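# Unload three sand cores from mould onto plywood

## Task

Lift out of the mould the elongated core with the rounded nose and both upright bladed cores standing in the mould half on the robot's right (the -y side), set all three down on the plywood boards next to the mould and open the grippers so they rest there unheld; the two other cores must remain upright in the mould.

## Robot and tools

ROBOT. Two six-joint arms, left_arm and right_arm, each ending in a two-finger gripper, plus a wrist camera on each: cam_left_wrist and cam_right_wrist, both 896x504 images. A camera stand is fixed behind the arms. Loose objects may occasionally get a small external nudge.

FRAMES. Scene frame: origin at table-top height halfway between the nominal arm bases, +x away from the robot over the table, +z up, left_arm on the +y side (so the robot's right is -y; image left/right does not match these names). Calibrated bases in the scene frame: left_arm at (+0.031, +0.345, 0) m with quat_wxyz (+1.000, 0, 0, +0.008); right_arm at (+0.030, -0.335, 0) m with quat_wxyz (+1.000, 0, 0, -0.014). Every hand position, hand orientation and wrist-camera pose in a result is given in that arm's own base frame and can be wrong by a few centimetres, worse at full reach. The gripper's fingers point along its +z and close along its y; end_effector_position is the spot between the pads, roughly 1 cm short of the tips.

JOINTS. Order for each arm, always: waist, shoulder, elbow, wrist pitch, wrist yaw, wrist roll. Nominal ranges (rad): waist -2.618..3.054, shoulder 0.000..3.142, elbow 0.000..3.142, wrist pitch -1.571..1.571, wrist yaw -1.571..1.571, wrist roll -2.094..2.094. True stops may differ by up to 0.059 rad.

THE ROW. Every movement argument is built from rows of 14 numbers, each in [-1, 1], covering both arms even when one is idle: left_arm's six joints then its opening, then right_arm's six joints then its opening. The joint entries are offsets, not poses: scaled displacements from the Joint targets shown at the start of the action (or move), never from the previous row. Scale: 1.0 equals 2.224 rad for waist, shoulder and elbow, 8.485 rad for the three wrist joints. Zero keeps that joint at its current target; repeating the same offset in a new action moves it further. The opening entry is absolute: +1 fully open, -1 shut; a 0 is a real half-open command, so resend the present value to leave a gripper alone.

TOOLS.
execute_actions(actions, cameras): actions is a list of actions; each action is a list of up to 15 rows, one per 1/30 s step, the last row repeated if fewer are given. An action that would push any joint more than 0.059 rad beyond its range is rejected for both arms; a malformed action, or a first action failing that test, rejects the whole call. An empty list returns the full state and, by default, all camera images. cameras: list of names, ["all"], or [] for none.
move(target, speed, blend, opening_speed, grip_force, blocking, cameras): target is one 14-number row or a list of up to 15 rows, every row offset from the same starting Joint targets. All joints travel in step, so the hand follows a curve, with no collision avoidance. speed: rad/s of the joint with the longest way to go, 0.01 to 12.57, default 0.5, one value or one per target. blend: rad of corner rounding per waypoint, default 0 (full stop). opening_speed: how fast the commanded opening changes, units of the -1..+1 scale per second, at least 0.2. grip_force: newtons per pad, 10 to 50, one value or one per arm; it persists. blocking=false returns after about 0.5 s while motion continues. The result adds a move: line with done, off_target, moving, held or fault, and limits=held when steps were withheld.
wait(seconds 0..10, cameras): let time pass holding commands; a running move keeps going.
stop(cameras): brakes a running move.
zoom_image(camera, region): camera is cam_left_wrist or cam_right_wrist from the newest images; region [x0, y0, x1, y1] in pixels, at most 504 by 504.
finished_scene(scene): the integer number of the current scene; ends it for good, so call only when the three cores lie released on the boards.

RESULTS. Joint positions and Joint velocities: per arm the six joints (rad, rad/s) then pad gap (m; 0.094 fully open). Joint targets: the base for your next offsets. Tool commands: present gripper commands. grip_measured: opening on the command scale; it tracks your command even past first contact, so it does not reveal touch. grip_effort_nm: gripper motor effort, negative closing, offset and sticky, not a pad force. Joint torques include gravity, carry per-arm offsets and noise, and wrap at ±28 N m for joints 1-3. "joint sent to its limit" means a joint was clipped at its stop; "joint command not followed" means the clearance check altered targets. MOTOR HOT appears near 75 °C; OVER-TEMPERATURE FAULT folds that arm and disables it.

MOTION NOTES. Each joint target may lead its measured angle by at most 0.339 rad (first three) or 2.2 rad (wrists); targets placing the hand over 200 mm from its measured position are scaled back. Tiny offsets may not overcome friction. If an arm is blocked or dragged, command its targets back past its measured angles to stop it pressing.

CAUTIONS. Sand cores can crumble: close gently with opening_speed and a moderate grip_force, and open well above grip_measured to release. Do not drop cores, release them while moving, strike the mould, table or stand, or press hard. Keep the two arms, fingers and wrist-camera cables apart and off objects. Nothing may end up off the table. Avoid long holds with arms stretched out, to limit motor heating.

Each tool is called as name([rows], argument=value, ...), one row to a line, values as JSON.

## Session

execute_actions(actions=[])

Scene clock: 0.00 s.
left_arm: end_effector_position=(+0.3491, -0.0518, +0.2090) grip_measured=+1.000 grip_effort_nm=n/a end_effector_quat_wxyz=(+0.533, -0.007, +0.815, -0.226) | right_arm: end_effector_position=(+0.3047, +0.0784, +0.1820) grip_measured=+1.000 grip_effort_nm=n/a end_effector_quat_wxyz=(+0.477, +0.034, +0.863, +0.162)
Joint positions: left_arm=[0.064 1.008 0.577 0.059 0.429 -0.249 0.094] | right_arm=[0.21 0.845 0.563 -0.234 -0.068 0.329 0.094]
Joint velocities: within noise
Joint torques (N m): no reading
Heat: left arm: 35 °C; right arm: 35 °C.
Joint targets: left_arm=[0.064 1.000 0.586 0.063 0.431 -0.247] | right_arm=[0.210 0.838 0.575 -0.230 -0.068 0.327]
Tool commands: left_gripper/opening=+1.0 right_gripper/opening=+1.0

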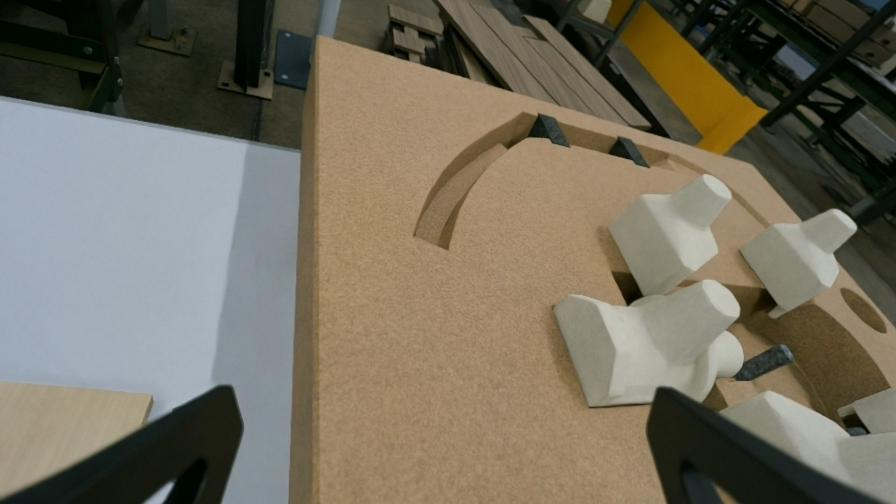

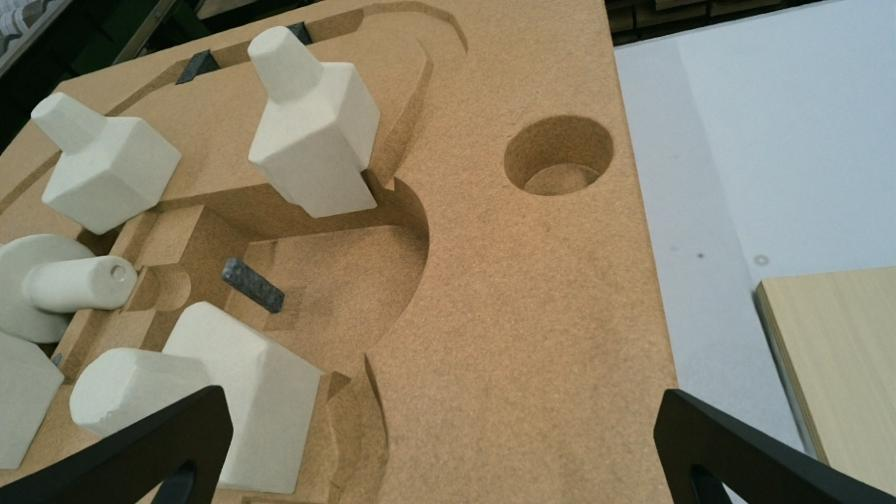

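move(target=[-0.2536,-0.1731,-0.0418,-0.0166,-0.0508,0.0291,1,0.1515,-0.2711,-0.0369,-0.0269,0.008,-0.0385,1], speed=0.7, cameras=["all"])

Scene clock: 5.87 s.
left_arm: end_effector_position=(+0.2653, -0.1435, +0.2523) grip_measured=+1.000 grip_effort_nm=0.03 end_effector_quat_wxyz=(+0.611, +0.190, +0.752, -0.161) | right_arm: end_effector_position=(+0.1975, +0.1205, +0.2546) grip_measured=+1.000 grip_effort_nm=0.03 end_effector_quat_wxyz=(+0.611, -0.205, +0.745, +0.173)
Joint positions: left_arm=[-0.493 0.623 0.503 -0.083 0.011 -0.007 0.094] | right_arm=[0.539 0.245 0.503 -0.454 -0.006 0.006 0.094]
Joint torques (N m): left_arm=[-0.53 -0.58 5.2 2.28 -0.11 0.05] | right_arm=[0.7 1.32 4.96 1.5 0.03 -0.11]
Heat: left arm: 36 °C; right arm: 37 °C.
Joint targets: left_arm=[-0.500 0.615 0.493 -0.078 0.000 0.001] | right_arm=[0.547 0.235 0.493 -0.459 0.000 0.000]
move: done

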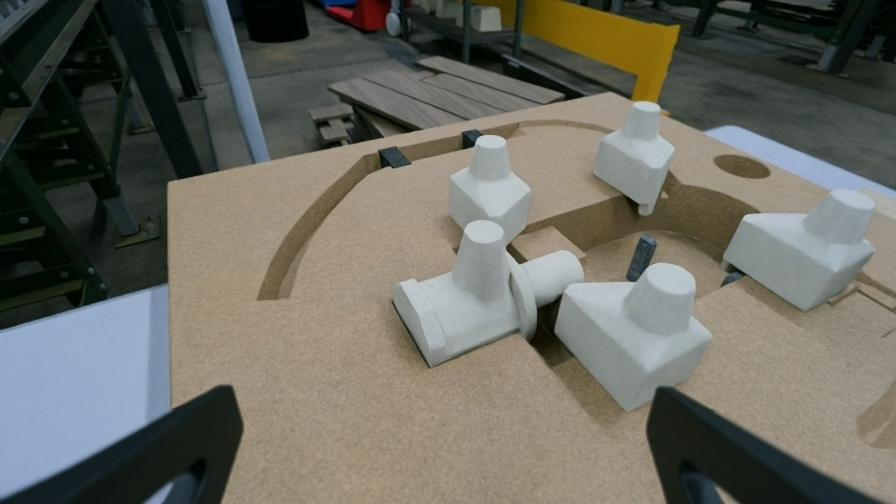

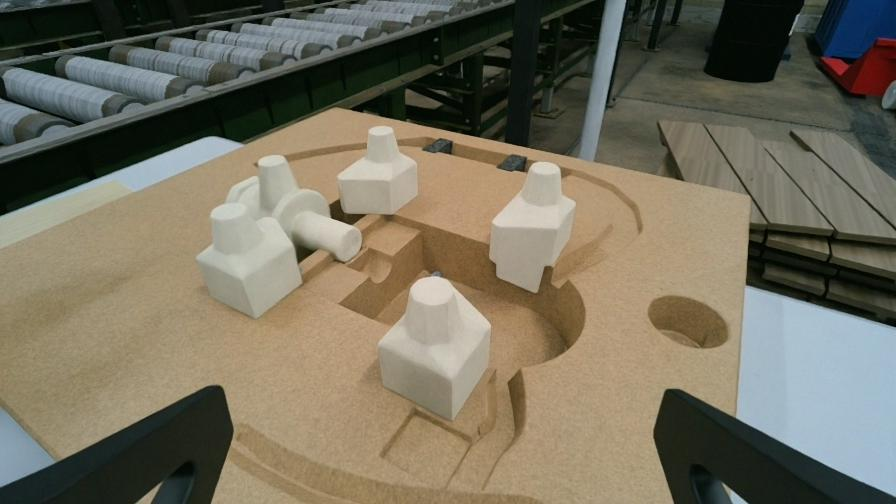

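move(target=[0.2923,-0.1709,0,-0.0801,0,0,1,-0.3134,0,0,-0.0353,0,0,1], speed=0.9, cameras=["all"])

Scene clock: 17.50 s.
left_arm: end_effector_position=(+0.2040, +0.0291, +0.1829) grip_measured=+1.000 grip_effort_nm=0.03 end_effector_quat_wxyz=(+0.509, -0.062, +0.858, +0.032) | right_arm: end_effector_position=(+0.2044, -0.0279, +0.1848) grip_measured=+1.000 grip_effort_nm=0.02 end_effector_quat_wxyz=(+0.513, +0.063, +0.856, -0.034)
Joint positions: left_arm=[0.142 0.25 0.503 -0.755 0.006 -0.006 0.094] | right_arm=[-0.143 0.245 0.503 -0.75 -0.003 0.006 0.094]
Joint torques (N m): left_arm=[0.72 1.24 4.49 2.04 -0.04 0.03] | right_arm=[-0.64 1.43 4.85 1.39 0.02 -0.11]
Heat: left arm: 38 °C; right arm: 38 °C.
Joint targets: left_arm=[0.150 0.235 0.493 -0.758 0.000 0.000] | right_arm=[-0.151 0.235 0.493 -0.758 0.000 0.000]
move: done

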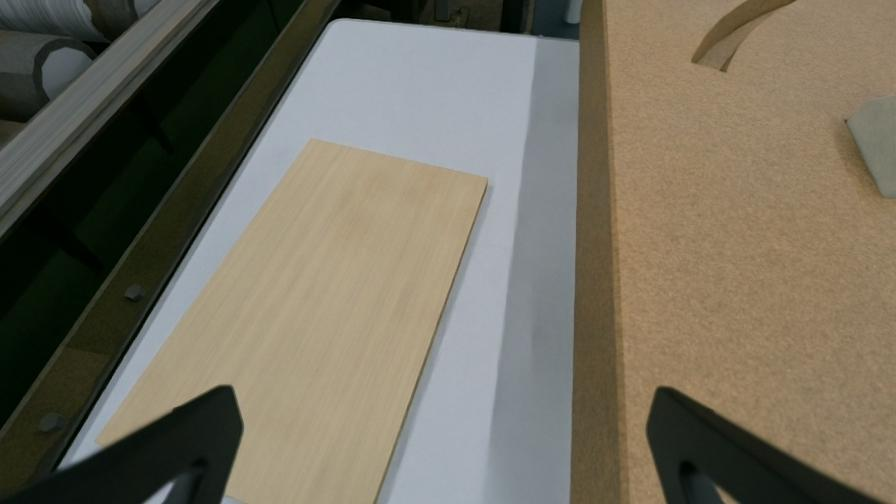

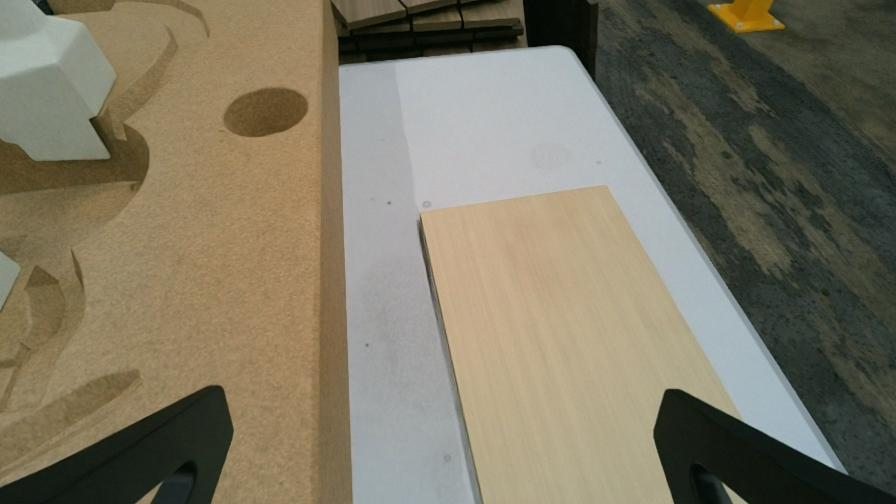

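move(target=[-0.2007,0.5453,0.0197,0.1755,0.0589,0.0115,0.5,0.6574,0.4466,-0.1153,0.1909,0.1438,0.0166,0.6], speed=0.8, cameras=["all"])

Scene clock: 47.80 s.
left_arm: end_effector_position=(+0.3630, -0.1969, +0.1718) grip_measured=+0.502 grip_effort_nm=-0.06 end_effector_quat_wxyz=(+0.586, +0.292, +0.713, -0.252) | right_arm: end_effector_position=(+0.2277, +0.1963, +0.1784) grip_measured=+0.603 grip_effort_nm=-0.13 end_effector_quat_wxyz=(+0.689, -0.035, +0.723, +0.028)
Joint positions: left_arm=[-0.291 1.439 0.512 0.714 0.494 0.085 0.071] | right_arm=[1.304 1.225 0.246 0.838 1.212 0.125 0.075]
Joint torques (N m): left_arm=[-0.4 -3.89 7.02 2.3 0.16 0.08] | right_arm=[0.64 -2.1 4.18 1.34 0.11 0.14]
Heat: left arm: 40 °C; right arm: 39 °C.
Joint targets: left_arm=[-0.297 1.448 0.537 0.731 0.500 0.098] | right_arm=[1.312 1.229 0.237 0.862 1.220 0.141]
move: done

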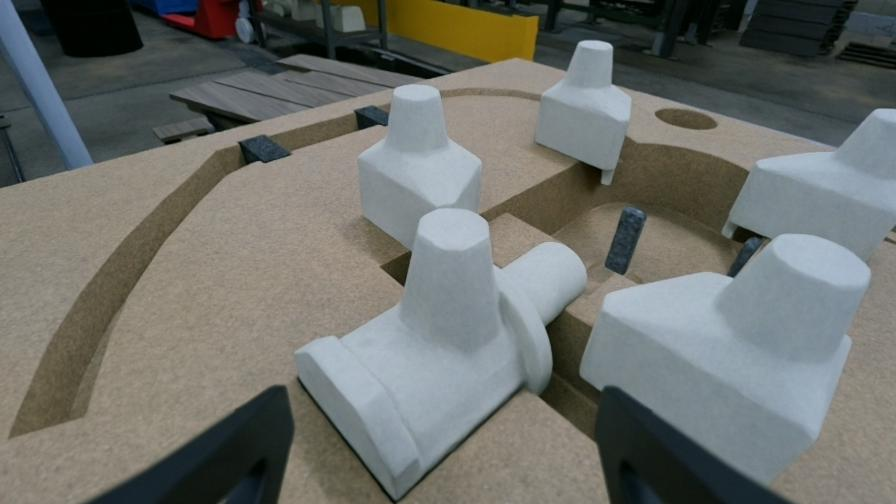

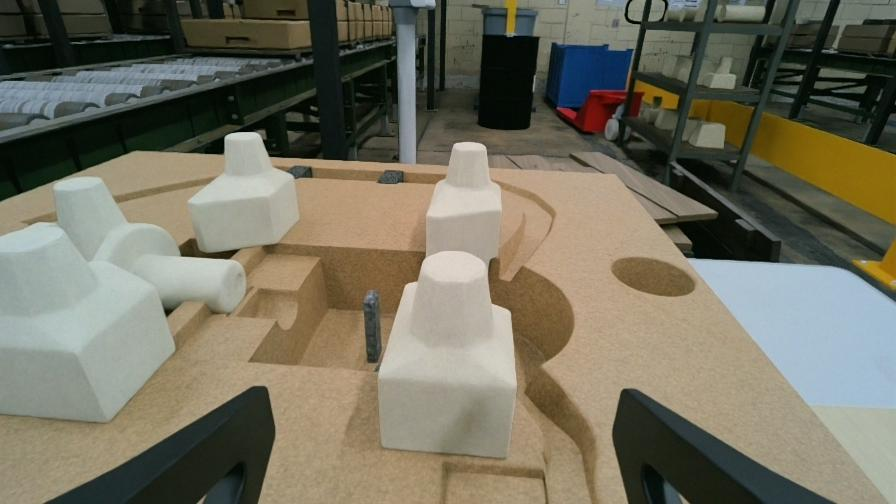

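move(target=[-0.0540,0.1432,0.1127,0.0071,-0.0141,-0.0027,0.35,-0.1695,0.1153,0.0611,0.0133,-0.0430,-0.0032,0.5], speed=0.3, cameras=["all"])

Scene clock: 61.43 s.
left_arm: end_effector_position=(+0.4168, -0.2552, +0.1575) grip_measured=+0.352 grip_effort_nm=-0.06 end_effector_quat_wxyz=(+0.583, +0.303, +0.711, -0.252) | right_arm: end_effector_position=(+0.3094, +0.1929, +0.1512) grip_measured=+0.503 grip_effort_nm=-0.13 end_effector_quat_wxyz=(+0.664, -0.035, +0.747, +0.013)
Joint positions: left_arm=[-0.409 1.75 0.764 0.775 0.394 0.076 0.064] | right_arm=[0.941 1.478 0.346 0.949 0.865 0.112 0.071]
Joint torques (N m): left_arm=[-0.47 -5.82 6.75 2.33 -0.08 -0.07] | right_arm=[-0.5 -3.48 6.57 1.57 -0.03 -0.02]
Heat: left arm: 41 °C; right arm: 39 °C.
Joint targets: left_arm=[-0.417 1.766 0.788 0.791 0.380 0.075] | right_arm=[0.935 1.485 0.373 0.975 0.856 0.114]
move: done

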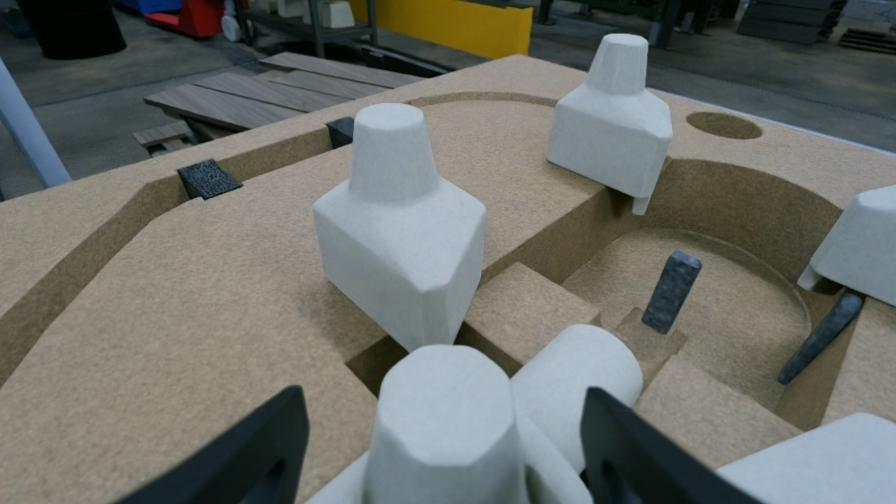

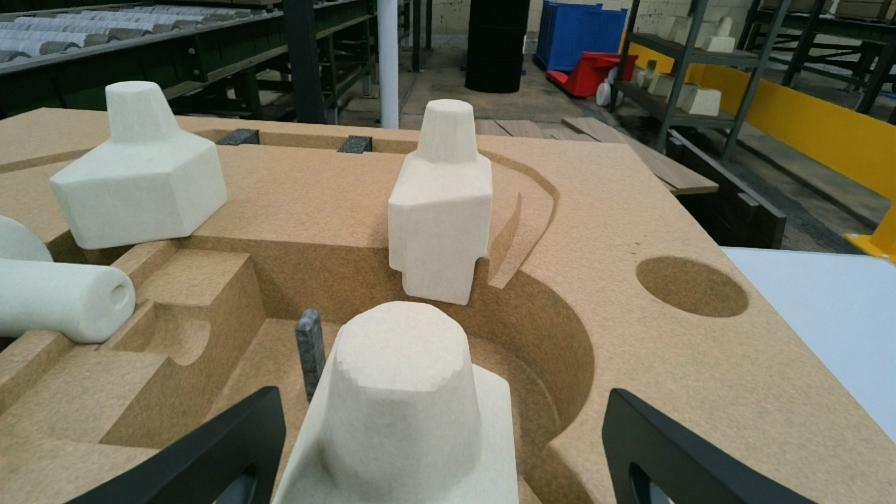

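move(target=[0,0,0,0,0,0,0.35,0.0045,0.0121,0.0216,0,0,0,0.5], speed=0.2, cameras=["cam_right_wrist"])

Scene clock: 69.47 s.
left_arm: end_effector_position=(+0.4168, -0.2552, +0.1576) grip_measured=+0.352 grip_effort_nm=-0.06 end_effector_quat_wxyz=(+0.583, +0.303, +0.711, -0.252) | right_arm: end_effector_position=(+0.3164, +0.2028, +0.1598) grip_measured=+0.503 grip_effort_nm=-0.13 end_effector_quat_wxyz=(+0.670, -0.029, +0.742, +0.021)
Joint positions: left_arm=[-0.409 1.75 0.764 0.775 0.394 0.076 0.064] | right_arm=[0.941 1.504 0.395 0.951 0.864 0.112 0.071]
Joint torques (N m): left_arm=[-0.53 -5.86 6.6 2.34 -0.09 -0.08] | right_arm=[0.38 -3.67 6.64 1.57 -0.02 -0.02]
Heat: left arm: 41 °C; right arm: 39 °C.
Joint targets: left_arm=[-0.417 1.766 0.788 0.792 0.380 0.075] | right_arm=[0.945 1.512 0.420 0.975 0.855 0.114]
move: done
Images, in order (width x height): cam_right_wrist 896x504.

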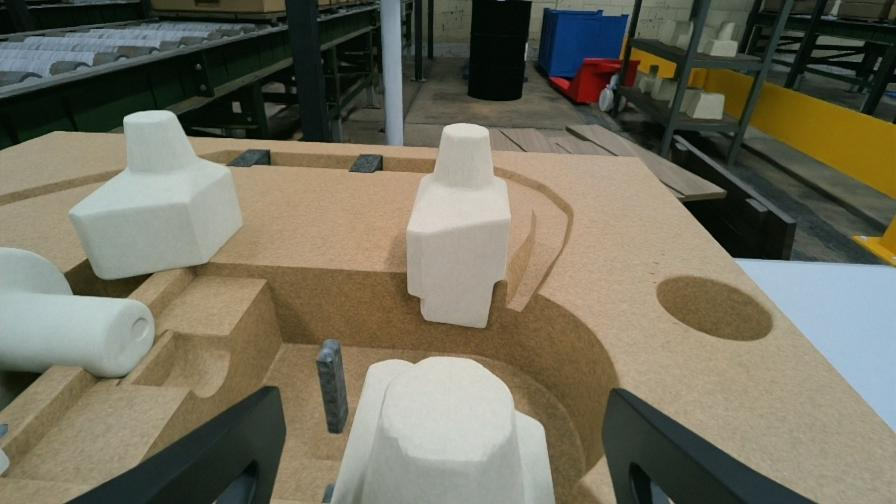

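move(target=[0,0,0,0,0,0,-0.6,0,0,0,0,0,0,-0.6], grip_force=40, opening_speed=0.5, cameras=["cam_right_wrist"])

Scene clock: 74.93 s.
left_arm: end_effector_position=(+0.4169, -0.2552, +0.1576) grip_measured=-0.295 grip_effort_nm=-0.82 end_effector_quat_wxyz=(+0.583, +0.302, +0.711, -0.252) | right_arm: end_effector_position=(+0.3164, +0.2029, +0.1598) grip_measured=-0.339 grip_effort_nm=-0.82 end_effector_quat_wxyz=(+0.670, -0.030, +0.742, +0.021)
Joint positions: left_arm=[-0.409 1.75 0.764 0.775 0.393 0.075 0.033] | right_arm=[0.941 1.504 0.395 0.951 0.863 0.112 0.031]
Joint torques (N m): left_arm=[-0.49 -5.81 6.58 2.34 -0.05 -0.06] | right_arm=[0.36 -3.69 6.61 1.57 -0.02 -0.02]
Heat: left arm: 41 °C; right arm: 39 °C.
Joint targets: left_arm=[-0.417 1.766 0.788 0.791 0.380 0.075] | right_arm=[0.945 1.512 0.420 0.975 0.855 0.114]
grip_force (N): 40, 40
move: done
Images, in order (width x height): cam_right_wrist 896x504.

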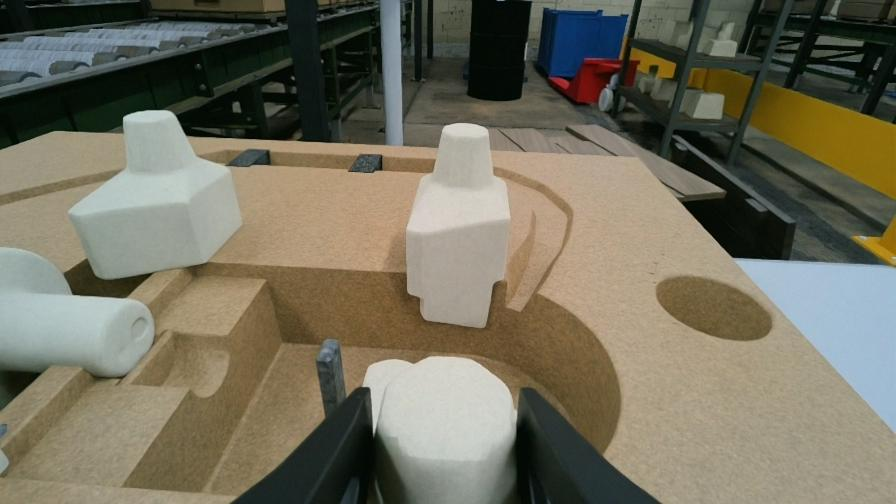

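move([
  [0,-0.0967,0.0625,-0.0107,0,0,-0.6,0,-0.1021,0.0585,-0.0269,0,0,-0.6],
  [0,-0.1511,0.1673,-0.0496,0,0,-0.6,0,-0.1578,0.1317,-0.0607,0,0,-0.6],
], speed=0.15, blend=0.03, cameras=["all"])

Scene clock: 87.03 s.
left_arm: end_effector_position=(+0.4185, -0.2536, +0.2949) grip_measured=-0.296 grip_effort_nm=-0.81 end_effector_quat_wxyz=(+0.593, +0.298, +0.705, -0.249) | right_arm: end_effector_position=(+0.3161, +0.2046, +0.2594) grip_measured=-0.339 grip_effort_nm=-0.82 end_effector_quat_wxyz=(+0.669, -0.033, +0.742, +0.025)
Joint positions: left_arm=[-0.409 1.505 1.094 0.224 0.381 0.073 0.033] | right_arm=[0.941 1.199 0.655 0.387 0.852 0.112 0.031]
Joint torques (N m): left_arm=[-0.51 -11.89 11.54 3.76 0.08 -0.04] | right_arm=[0.38 -6.53 10.77 2.03 0.09 -0.01]
Heat: left arm: 44 °C; right arm: 40 °C.
Joint targets: left_arm=[-0.417 1.430 1.160 0.371 0.380 0.075] | right_arm=[0.945 1.161 0.713 0.459 0.855 0.114]
grip_force (N): 40, 40
move: off_target (left_arm, right_arm); left_arm: the wrist pitch is farthest, 0.146 rad from its target; right_arm: the wrist pitch is farthest, 0.073 rad from its target

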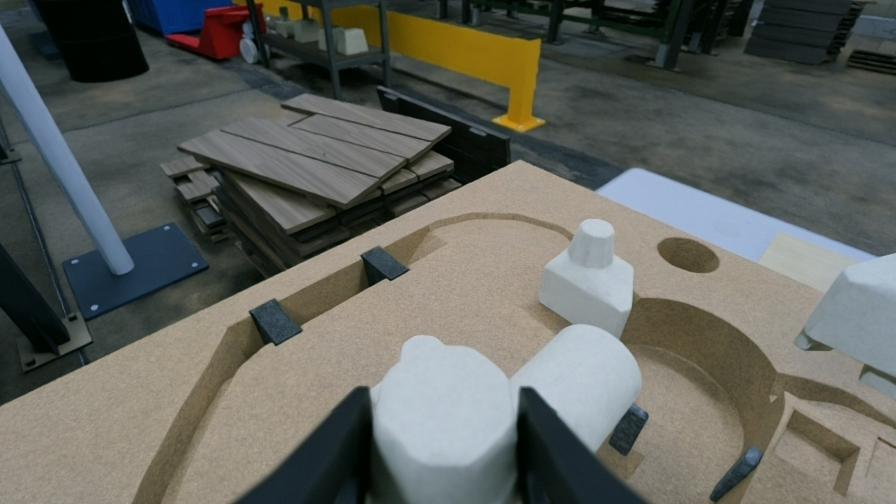

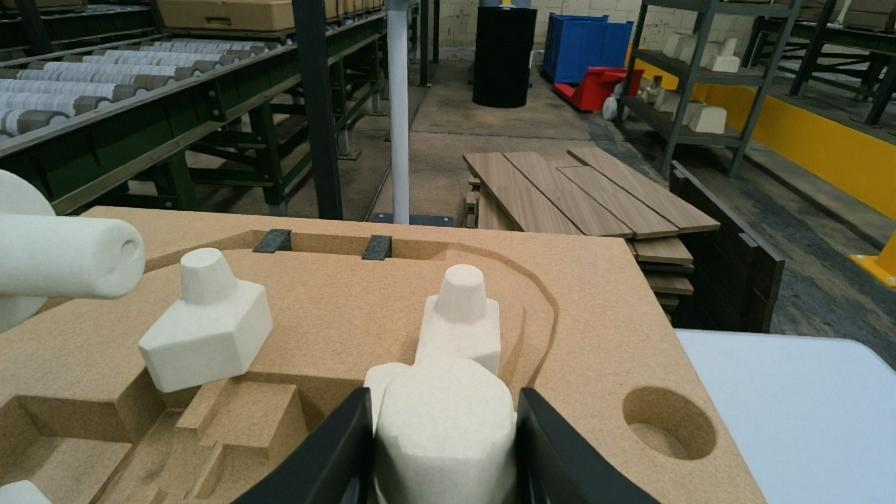

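move([
  [0.3629,-0.2653,-0.1529,-0.0321,-0.0448,-0.0088,-0.6,-0.4249,-0.0454,0.0211,-0.0199,-0.0595,-0.0075,-0.6],
  [0.3629,-0.2046,-0.3728,0.0371,-0.0448,-0.0088,-0.6,-0.6693,0.1389,0.3134,-0.1578,-0.1126,0.1717,-0.6],
  [0.3629,-0.1201,-0.4182,0.0706,-0.0448,-0.0088,-0.6,-0.6693,0.1639,0.1335,-0.1095,-0.1126,0.1717,-0.6],
], speed=[0.5,0.5,0.25], blend=[0.08,0.05,0], cameras=["all"])

Scene clock: 119.30 s.
left_arm: end_effector_position=(+0.3289, +0.1335, +0.1541) grip_measured=-0.296 grip_effort_nm=-0.81 end_effector_quat_wxyz=(+0.635, -0.144, +0.749, +0.123) | right_arm: end_effector_position=(+0.3278, -0.1783, +0.0913) grip_measured=-0.340 grip_effort_nm=-0.82 end_effector_quat_wxyz=(+0.199, +0.833, +0.492, +0.155)
Joint positions: left_arm=[0.384 1.177 0.213 0.8 0.003 0.001 0.033] | right_arm=[-0.539 1.534 1.003 -0.535 -0.08 1.556 0.031]
Joint torques (N m): left_arm=[0.53 -3.43 6.13 4.08 -0.03 -0.05] | right_arm=[-0.44 -6.27 6.2 1.52 -0.24 0.13]
Heat: left arm: 62 °C; right arm: 43 °C.
Joint targets: left_arm=[0.391 1.163 0.230 0.970 0.000 0.000] | right_arm=[-0.544 1.526 1.010 -0.469 -0.100 1.571]
grip_force (N): 40, 40
move: off_target (left_arm, right_arm); left_arm: the wrist pitch is farthest, 0.170 rad from its target; right_arm: the wrist pitch is farthest, 0.064 rad from its target

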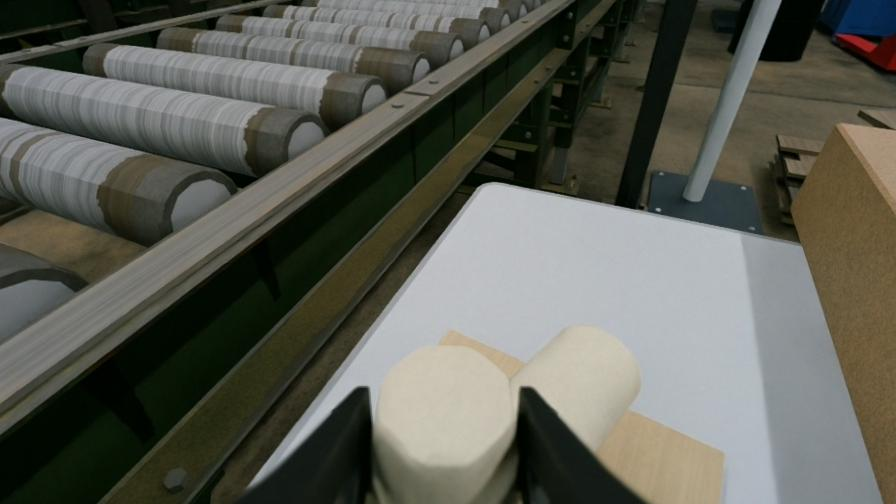

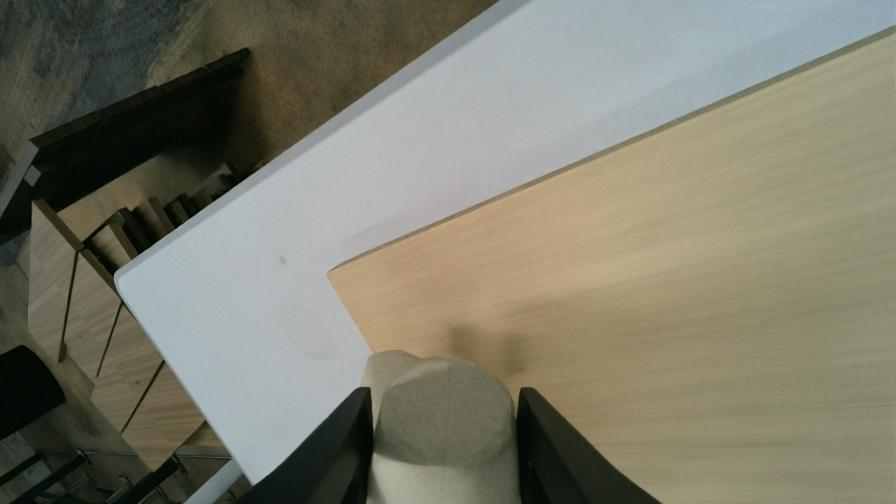

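move(target=[0,0.0603,-0.0252,0.0233,0,0,-0.6,0,0.0173,-0.0360,0.0141,0,0,-0.6], speed=0.15)

move(target=[0,0.0300,-0.0125,0.0114,0,0,-0.6,0,0.0050,-0.0064,0.0030,0,0,-0.6], speed=0.1)

Scene clock: 126.63 s.
left_arm: end_effector_position=(+0.3281, +0.1332, +0.1361) grip_measured=-0.296 grip_effort_nm=-0.81 end_effector_quat_wxyz=(+0.639, -0.144, +0.745, +0.124) | right_arm: end_effector_position=(+0.3287, -0.1786, +0.0654) grip_measured=-0.340 grip_effort_nm=-0.82 end_effector_quat_wxyz=(+0.202, +0.832, +0.492, +0.157)
Joint positions: left_arm=[0.384 1.31 0.158 0.999 0.002 0.001 0.033] | right_arm=[-0.539 1.57 0.926 -0.416 -0.08 1.556 0.031]
Joint torques (N m): left_arm=[0.5 -3.51 5.24 4.08 -0.01 -0.05] | right_arm=[-0.46 -6.16 5.81 1.51 -0.23 0.13]
Heat: left arm: 63 °C; right arm: 42 °C.
Joint targets: left_arm=[0.391 1.297 0.174 1.167 0.000 0.000] | right_arm=[-0.544 1.564 0.930 -0.350 -0.100 1.570]
grip_force (N): 40, 40
move: off_target (left_arm, right_arm); left_arm: the wrist pitch is farthest, 0.169 rad from its target; right_arm: the wrist pitch is farthest, 0.067 rad from its target

Scene clock: 128.17 s.
left_arm: end_effector_position=(+0.3263, +0.1325, +0.1278) grip_measured=-0.296 grip_effort_nm=-0.81 end_effector_quat_wxyz=(+0.641, -0.143, +0.744, +0.124) | right_arm: end_effector_position=(+0.3310, -0.1792, +0.0622) grip_measured=-0.340 grip_effort_nm=-0.82 end_effector_quat_wxyz=(+0.205, +0.831, +0.491, +0.161)
Joint positions: left_arm=[0.384 1.375 0.131 1.096 0.002 0.001 0.033] | right_arm=[-0.539 1.577 0.915 -0.387 -0.084 1.557 0.031]
Joint torques (N m): left_arm=[0.54 -3.63 4.86 4.06 -0.01 -0.09] | right_arm=[-0.44 -5.96 5.59 1.49 -0.2 0.11]
Heat: left arm: 64 °C; right arm: 42 °C.
Joint targets: left_arm=[0.391 1.364 0.146 1.264 0.000 0.000] | right_arm=[-0.544 1.575 0.916 -0.324 -0.100 1.570]
grip_force (N): 40, 40
move: off_target (left_arm, right_arm); left_arm: the wrist pitch is farthest, 0.168 rad from its target; right_arm: the wrist pitch is farthest, 0.063 rad from its target

move(target=[0,0.0150,-0.0060,0.0050,0,0,-0.6,0,0.0030,-0.0040,0.0012,0,0,-0.6], speed=0.08, cameras=["cam_right_wrist"])

Scene clock: 131.73 s.
left_arm: end_effector_position=(+0.3253, +0.1322, +0.1247) grip_measured=-0.296 grip_effort_nm=-0.81 end_effector_quat_wxyz=(+0.643, -0.143, +0.742, +0.124) | right_arm: end_effector_position=(+0.3319, -0.1788, +0.0599) grip_measured=-0.340 grip_effort_nm=-0.82 end_effector_quat_wxyz=(+0.205, +0.831, +0.491, +0.164)
Joint positions: left_arm=[0.384 1.407 0.12 1.143 0.002 0.001 0.033] | right_arm=[-0.539 1.582 0.907 -0.372 -0.088 1.559 0.031]
Joint torques (N m): left_arm=[0.54 -3.52 4.42 4.03 0.01 -0.07] | right_arm=[-0.47 -5.81 5.41 1.45 -0.15 0.09]
Heat: left arm: 65 °C; right arm: 42 °C.
Joint targets: left_arm=[0.391 1.397 0.132 1.306 0.000 0.000] | right_arm=[-0.544 1.582 0.907 -0.314 -0.100 1.570]
grip_force (N): 40, 40
move: off_target (left_arm, right_arm); left_arm: the wrist pitch is farthest, 0.163 rad from its target; right_arm: the wrist pitch is farthest, 0.059 rad from its target
Images, in order (width x height): cam_right_wrist 896x504.

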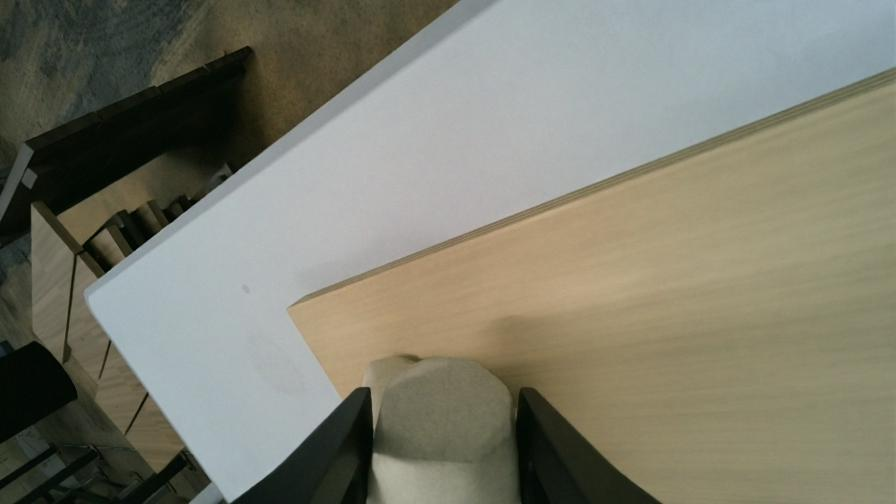

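move(target=[0,0.0150,-0.0060,0.0050,0,0,-0.6,0,0.0035,-0.0045,0.0008,0,0,-0.6], speed=0.08)

move(target=[0,0.0140,-0.0055,0.0030,0,0,-0.6,0,0.0035,-0.0045,0.0008,0,0,-0.6], speed=0.08, cameras=["cam_right_wrist"])

Scene clock: 136.93 s.
left_arm: end_effector_position=(+0.3249, +0.1320, +0.1247) grip_measured=-0.296 grip_effort_nm=-0.81 end_effector_quat_wxyz=(+0.648, -0.142, +0.737, +0.126) | right_arm: end_effector_position=(+0.3331, -0.1787, +0.0579) grip_measured=-0.340 grip_effort_nm=-0.82 end_effector_quat_wxyz=(+0.206, +0.830, +0.490, +0.167)
Joint positions: left_arm=[0.384 1.438 0.109 1.2 0.002 0.001 0.033] | right_arm=[-0.539 1.587 0.9 -0.356 -0.093 1.561 0.031]
Joint torques (N m): left_arm=[0.43 -3.49 4.03 3.88 0.04 -0.06] | right_arm=[-0.44 -5.59 5.23 1.38 -0.12 0.07]
Heat: left arm: 67 °C; right arm: 42 °C.
Joint targets: left_arm=[0.391 1.431 0.119 1.349 0.000 0.000] | right_arm=[-0.544 1.590 0.897 -0.308 -0.100 1.571]
grip_force (N): 40, 40
move: off_target (left_arm, right_arm); left_arm: the wrist pitch is farthest, 0.148 rad from its target; right_arm: the wrist pitch is farthest, 0.048 rad from its target

Scene clock: 137.77 s.
left_arm: end_effector_position=(+0.3244, +0.1318, +0.1244) grip_measured=-0.296 grip_effort_nm=-0.81 end_effector_quat_wxyz=(+0.652, -0.142, +0.734, +0.126) | right_arm: end_effector_position=(+0.3341, -0.1792, +0.0561) grip_measured=-0.340 grip_effort_nm=-0.82 end_effector_quat_wxyz=(+0.208, +0.830, +0.489, +0.168)
Joint positions: left_arm=[0.384 1.465 0.101 1.248 0.002 0.001 0.033] | right_arm=[-0.539 1.591 0.893 -0.339 -0.093 1.563 0.031]
Joint torques (N m): left_arm=[0.5 -3.29 3.58 3.61 0.01 -0.07] | right_arm=[-0.46 -5.33 4.96 1.26 -0.11 0.05]
Heat: left arm: 67 °C; right arm: 42 °C.
Joint targets: left_arm=[0.391 1.462 0.107 1.374 0.000 0.000] | right_arm=[-0.544 1.597 0.887 -0.301 -0.100 1.570]
grip_force (N): 40, 40
move: off_target (left_arm, right_arm); left_arm: the wrist pitch is farthest, 0.127 rad from its target; right_arm: the wrist pitch is farthest, 0.038 rad from its target
Images, in order (width x height): cam_right_wrist 896x504.

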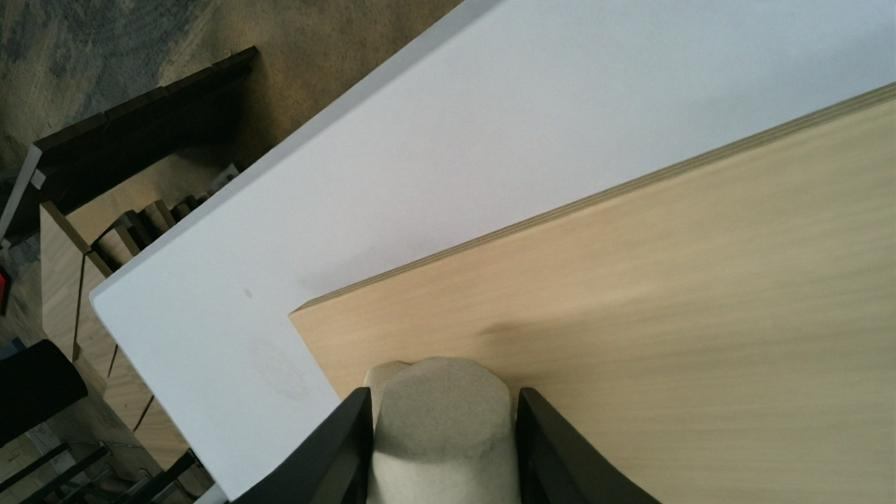

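move(target=[0,0.0140,-0.0050,0.0015,0,0,-0.6,0,0.0045,-0.0055,0.0010,0,0,-0.6], speed=0.08)

move(target=[0,0.0140,-0.0050,0.0015,0,0,-0.6,0,0.0045,-0.0055,0.0010,0,0,-0.6], speed=0.08)

move(target=[0,0.0120,-0.0045,0.0012,0,0,-0.6,0,0.0045,-0.0055,0.0010,0,0,-0.6], speed=0.08, cameras=["all"])

Scene clock: 142.60 s.
left_arm: end_effector_position=(+0.3241, +0.1317, +0.1236) grip_measured=-0.296 grip_effort_nm=-0.82 end_effector_quat_wxyz=(+0.655, -0.141, +0.731, +0.127) | right_arm: end_effector_position=(+0.3353, -0.1793, +0.0552) grip_measured=-0.340 grip_effort_nm=-0.82 end_effector_quat_wxyz=(+0.210, +0.829, +0.489, +0.171)
Joint positions: left_arm=[0.384 1.492 0.095 1.289 0.002 0.001 0.033] | right_arm=[-0.539 1.593 0.887 -0.324 -0.096 1.563 0.031]
Joint torques (N m): left_arm=[0.54 -3.11 2.97 3.3 0.01 -0.07] | right_arm=[-0.44 -4.71 4.49 1.24 -0.09 0.04]
Heat: left arm: 66 °C; right arm: 42 °C.
Joint targets: left_arm=[0.391 1.493 0.096 1.387 0.000 0.000] | right_arm=[-0.544 1.607 0.875 -0.292 -0.100 1.570]
grip_force (N): 40, 40
move: off_target (left_arm); left_arm: the wrist pitch is farthest, 0.098 rad from its target

Scene clock: 143.40 s.
left_arm: end_effector_position=(+0.3237, +0.1315, +0.1230) grip_measured=-0.296 grip_effort_nm=-0.81 end_effector_quat_wxyz=(+0.659, -0.139, +0.728, +0.129) | right_arm: end_effector_position=(+0.3360, -0.1794, +0.0544) grip_measured=-0.340 grip_effort_nm=-0.82 end_effector_quat_wxyz=(+0.212, +0.828, +0.489, +0.173)
Joint positions: left_arm=[0.384 1.519 0.088 1.331 0.002 0.004 0.033] | right_arm=[-0.539 1.594 0.882 -0.313 -0.098 1.563 0.031]
Joint torques (N m): left_arm=[0.59 -2.84 2.44 2.94 0 -0.1] | right_arm=[-0.43 -4.08 3.96 1.23 -0.08 0.05]
Heat: left arm: 66 °C; right arm: 42 °C.
Joint targets: left_arm=[0.391 1.524 0.085 1.400 0.000 0.000] | right_arm=[-0.544 1.617 0.863 -0.284 -0.100 1.570]
grip_force (N): 40, 40
move: off_target (left_arm); left_arm: the wrist pitch is farthest, 0.069 rad from its target

Scene clock: 144.20 s.
left_arm: end_effector_position=(+0.3232, +0.1313, +0.1225) grip_measured=-0.296 grip_effort_nm=-0.81 end_effector_quat_wxyz=(+0.661, -0.138, +0.726, +0.130) | right_arm: end_effector_position=(+0.3369, -0.1800, +0.0538) grip_measured=-0.340 grip_effort_nm=-0.82 end_effector_quat_wxyz=(+0.216, +0.827, +0.489, +0.175)
Joint positions: left_arm=[0.384 1.542 0.083 1.367 0.002 0.007 0.033] | right_arm=[-0.539 1.594 0.874 -0.295 -0.098 1.563 0.031]
Joint torques (N m): left_arm=[0.57 -2.66 1.98 2.67 -0.02 -0.12] | right_arm=[-0.43 -3.29 3.64 1.14 -0.07 0.04]
Heat: left arm: 65 °C; right arm: 42 °C.
Joint targets: left_arm=[0.391 1.551 0.075 1.410 0.000 0.000] | right_arm=[-0.544 1.627 0.850 -0.275 -0.100 1.570]
grip_force (N): 40, 40
move: off_target (left_arm); left_arm: the wrist pitch is farthest, 0.043 rad from its target

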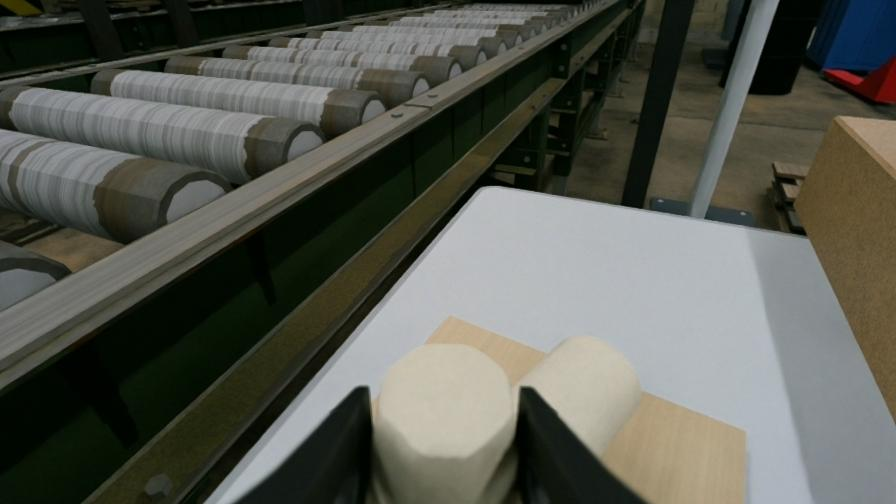

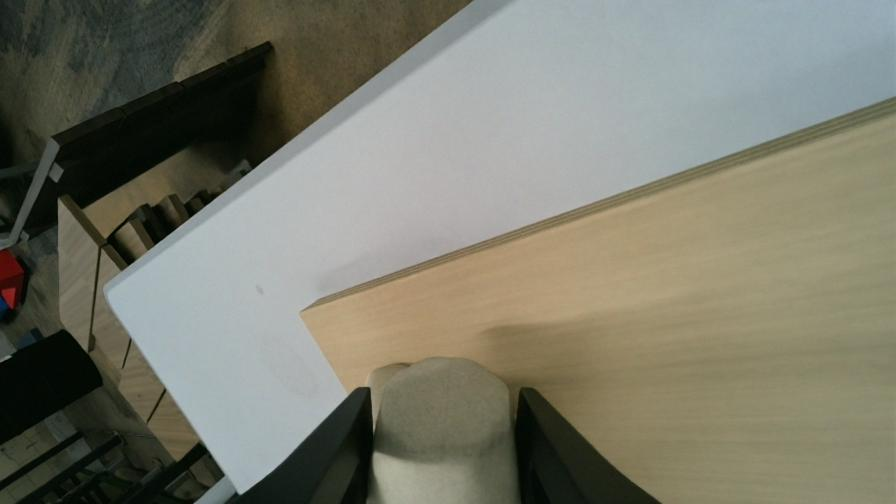

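move(target=[0,0.003,0,0,0,0,0.0,0,0,0,0,0,0,-0.05], opening_speed=0.25, cameras=["all"])

Scene clock: 149.47 s.
left_arm: end_effector_position=(+0.3233, +0.1323, +0.1262) grip_measured=-0.002 grip_effort_nm=0.13 end_effector_quat_wxyz=(+0.667, -0.138, +0.720, +0.133) | right_arm: end_effector_position=(+0.3378, -0.1800, +0.0458) grip_measured=-0.053 grip_effort_nm=0.18 end_effector_quat_wxyz=(+0.212, +0.829, +0.487, +0.176)
Joint positions: left_arm=[0.385 1.548 0.082 1.39 -0.001 0.007 0.047] | right_arm=[-0.54 1.616 0.863 -0.267 -0.103 1.567 0.044]
Joint torques (N m): left_arm=[0.53 -2.56 1.94 2.45 0.03 -0.15] | right_arm=[-0.32 -5.05 4.38 0.87 -0.03 -0.01]
Heat: left arm: 63 °C; right arm: 41 °C.
Joint targets: left_arm=[0.390 1.557 0.075 1.410 0.000 0.000] | right_arm=[-0.544 1.627 0.850 -0.275 -0.100 1.571]
grip_force (N): 40, 40
move: done

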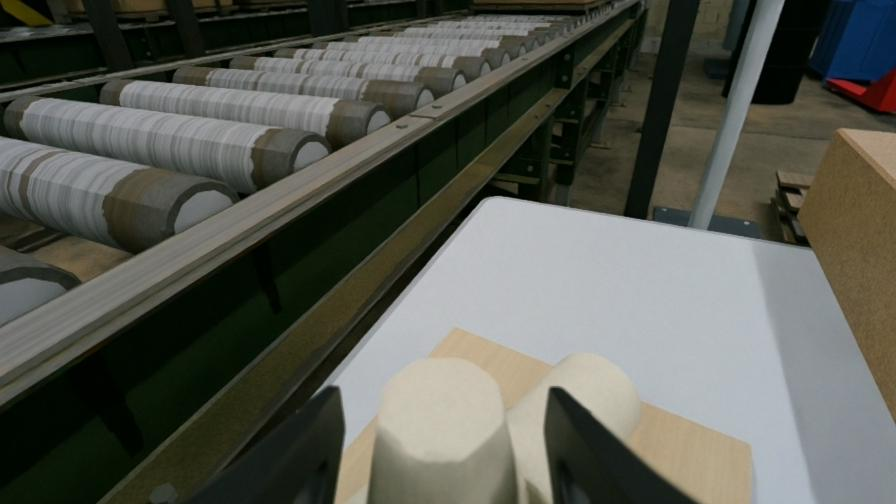

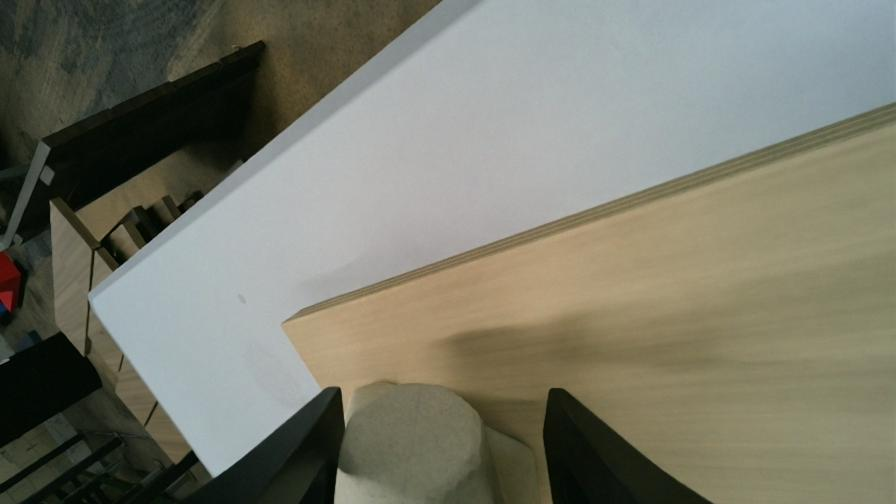

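move([
  [0,-0.2055,0.0832,-0.0860,0,0,0.3,0,-0.1268,0.0382,-0.0354,0,0,0.15],
  [0,-0.2954,0.1911,-0.1426,0,0,0.3,0,-0.2370,0.0674,-0.0029,0.0118,-0.1851,0.15],
], speed=[0.3,0.6], blend=0.03, opening_speed=0.6, cameras=["all"])

Scene clock: 165.27 s.
left_arm: end_effector_position=(+0.3231, +0.1322, +0.2136) grip_measured=+0.298 grip_effort_nm=0.13 end_effector_quat_wxyz=(+0.600, -0.150, +0.777, +0.119) | right_arm: end_effector_position=(+0.3255, -0.1928, +0.2627) grip_measured=+0.147 grip_effort_nm=0.18 end_effector_quat_wxyz=(+0.501, +0.229, +0.823, -0.134)
Joint positions: left_arm=[0.385 0.918 0.472 0.19 -0.001 0.004 0.061] | right_arm=[-0.54 1.119 0.966 -0.327 -0.006 0.006 0.054]
Joint torques (N m): left_arm=[0.53 -2.88 8.24 2.28 0.05 -0.1] | right_arm=[-0.34 -4.44 9.03 1.72 0.05 -0.11]
Heat: left arm: 59 °C; right arm: 40 °C.
Joint targets: left_arm=[0.390 0.900 0.500 0.200 0.000 0.000] | right_arm=[-0.544 1.100 1.000 -0.300 0.000 0.000]
grip_force (N): 40, 40
move: done

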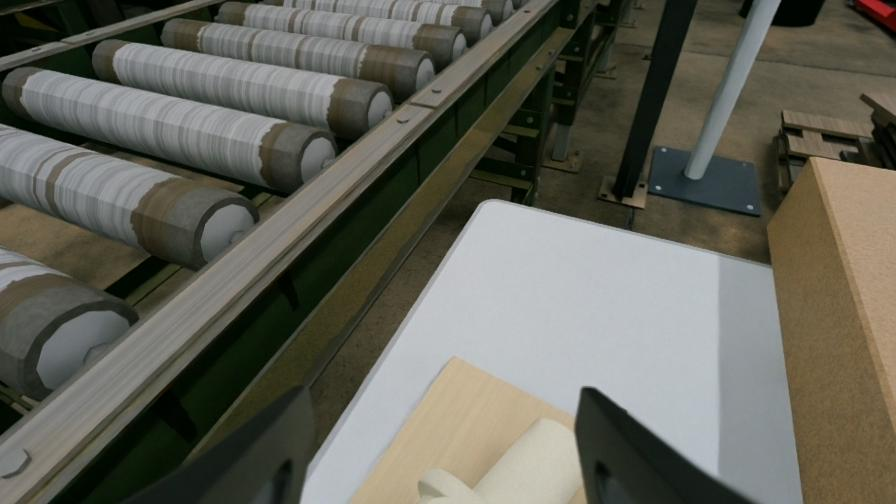

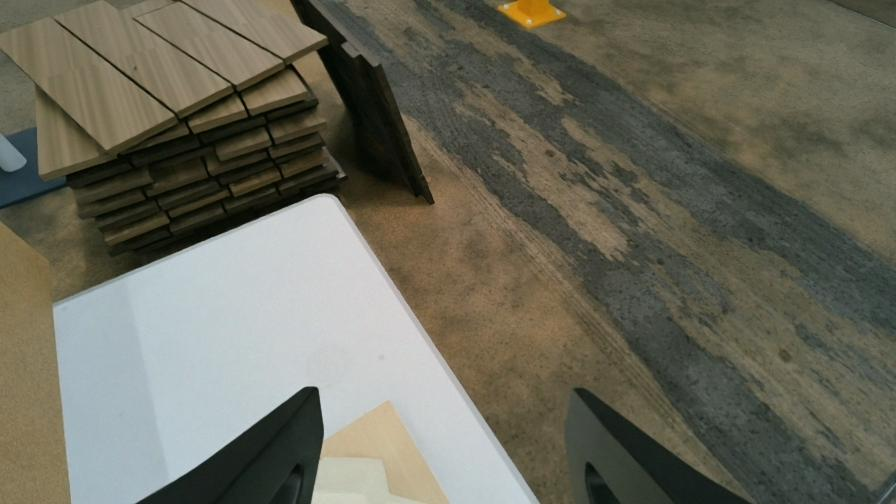

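move(target=[-0.0989,-0.2851,0,-0.1129,0,0,0.6,0.5340,0.2566,-0.1378,0.1352,0.0654,0.0094,0.5], speed=0.7, cameras=["all"])

Scene clock: 182.90 s.
left_arm: end_effector_position=(+0.2036, +0.0379, +0.1630) grip_measured=+0.598 grip_effort_nm=0.12 end_effector_quat_wxyz=(+0.480, -0.077, +0.873, +0.044) | right_arm: end_effector_position=(+0.4203, +0.1993, +0.1822) grip_measured=+0.497 grip_effort_nm=0.18 end_effector_quat_wxyz=(+0.662, -0.037, +0.748, +0.026)
Joint positions: left_arm=[0.178 0.281 0.472 -0.757 -0.001 0.004 0.075] | right_arm=[0.645 1.666 0.702 0.82 0.551 0.066 0.07]
Joint torques (N m): left_arm=[-0.5 1.16 7.64 2.01 0.04 -0.1] | right_arm=[0.02 -5.82 4.63 1.72 0.12 0.11]
Heat: left arm: 55 °C; right arm: 43 °C.
Joint targets: left_arm=[0.170 0.266 0.500 -0.758 0.000 0.000] | right_arm=[0.644 1.671 0.694 0.847 0.555 0.080]
grip_force (N): 40, 40
move: done

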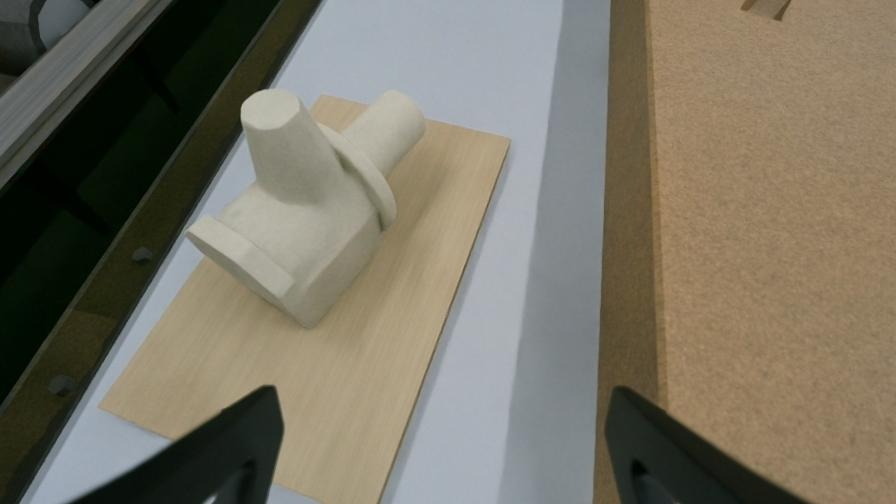

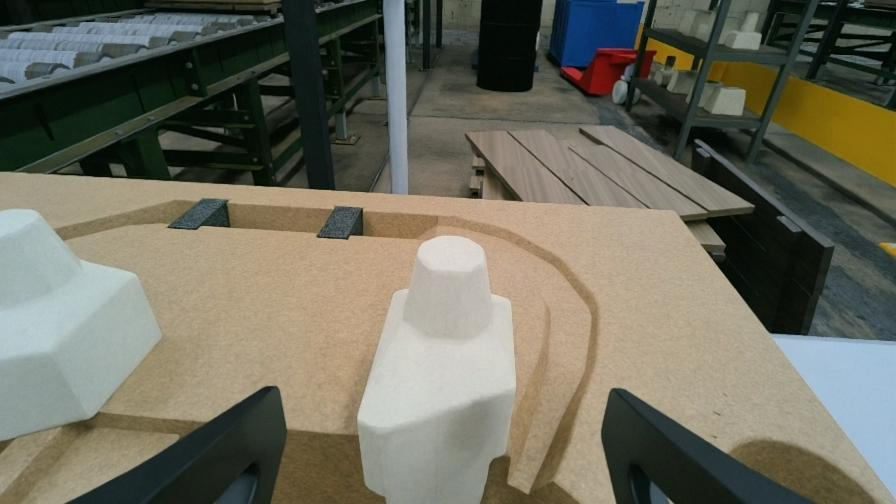

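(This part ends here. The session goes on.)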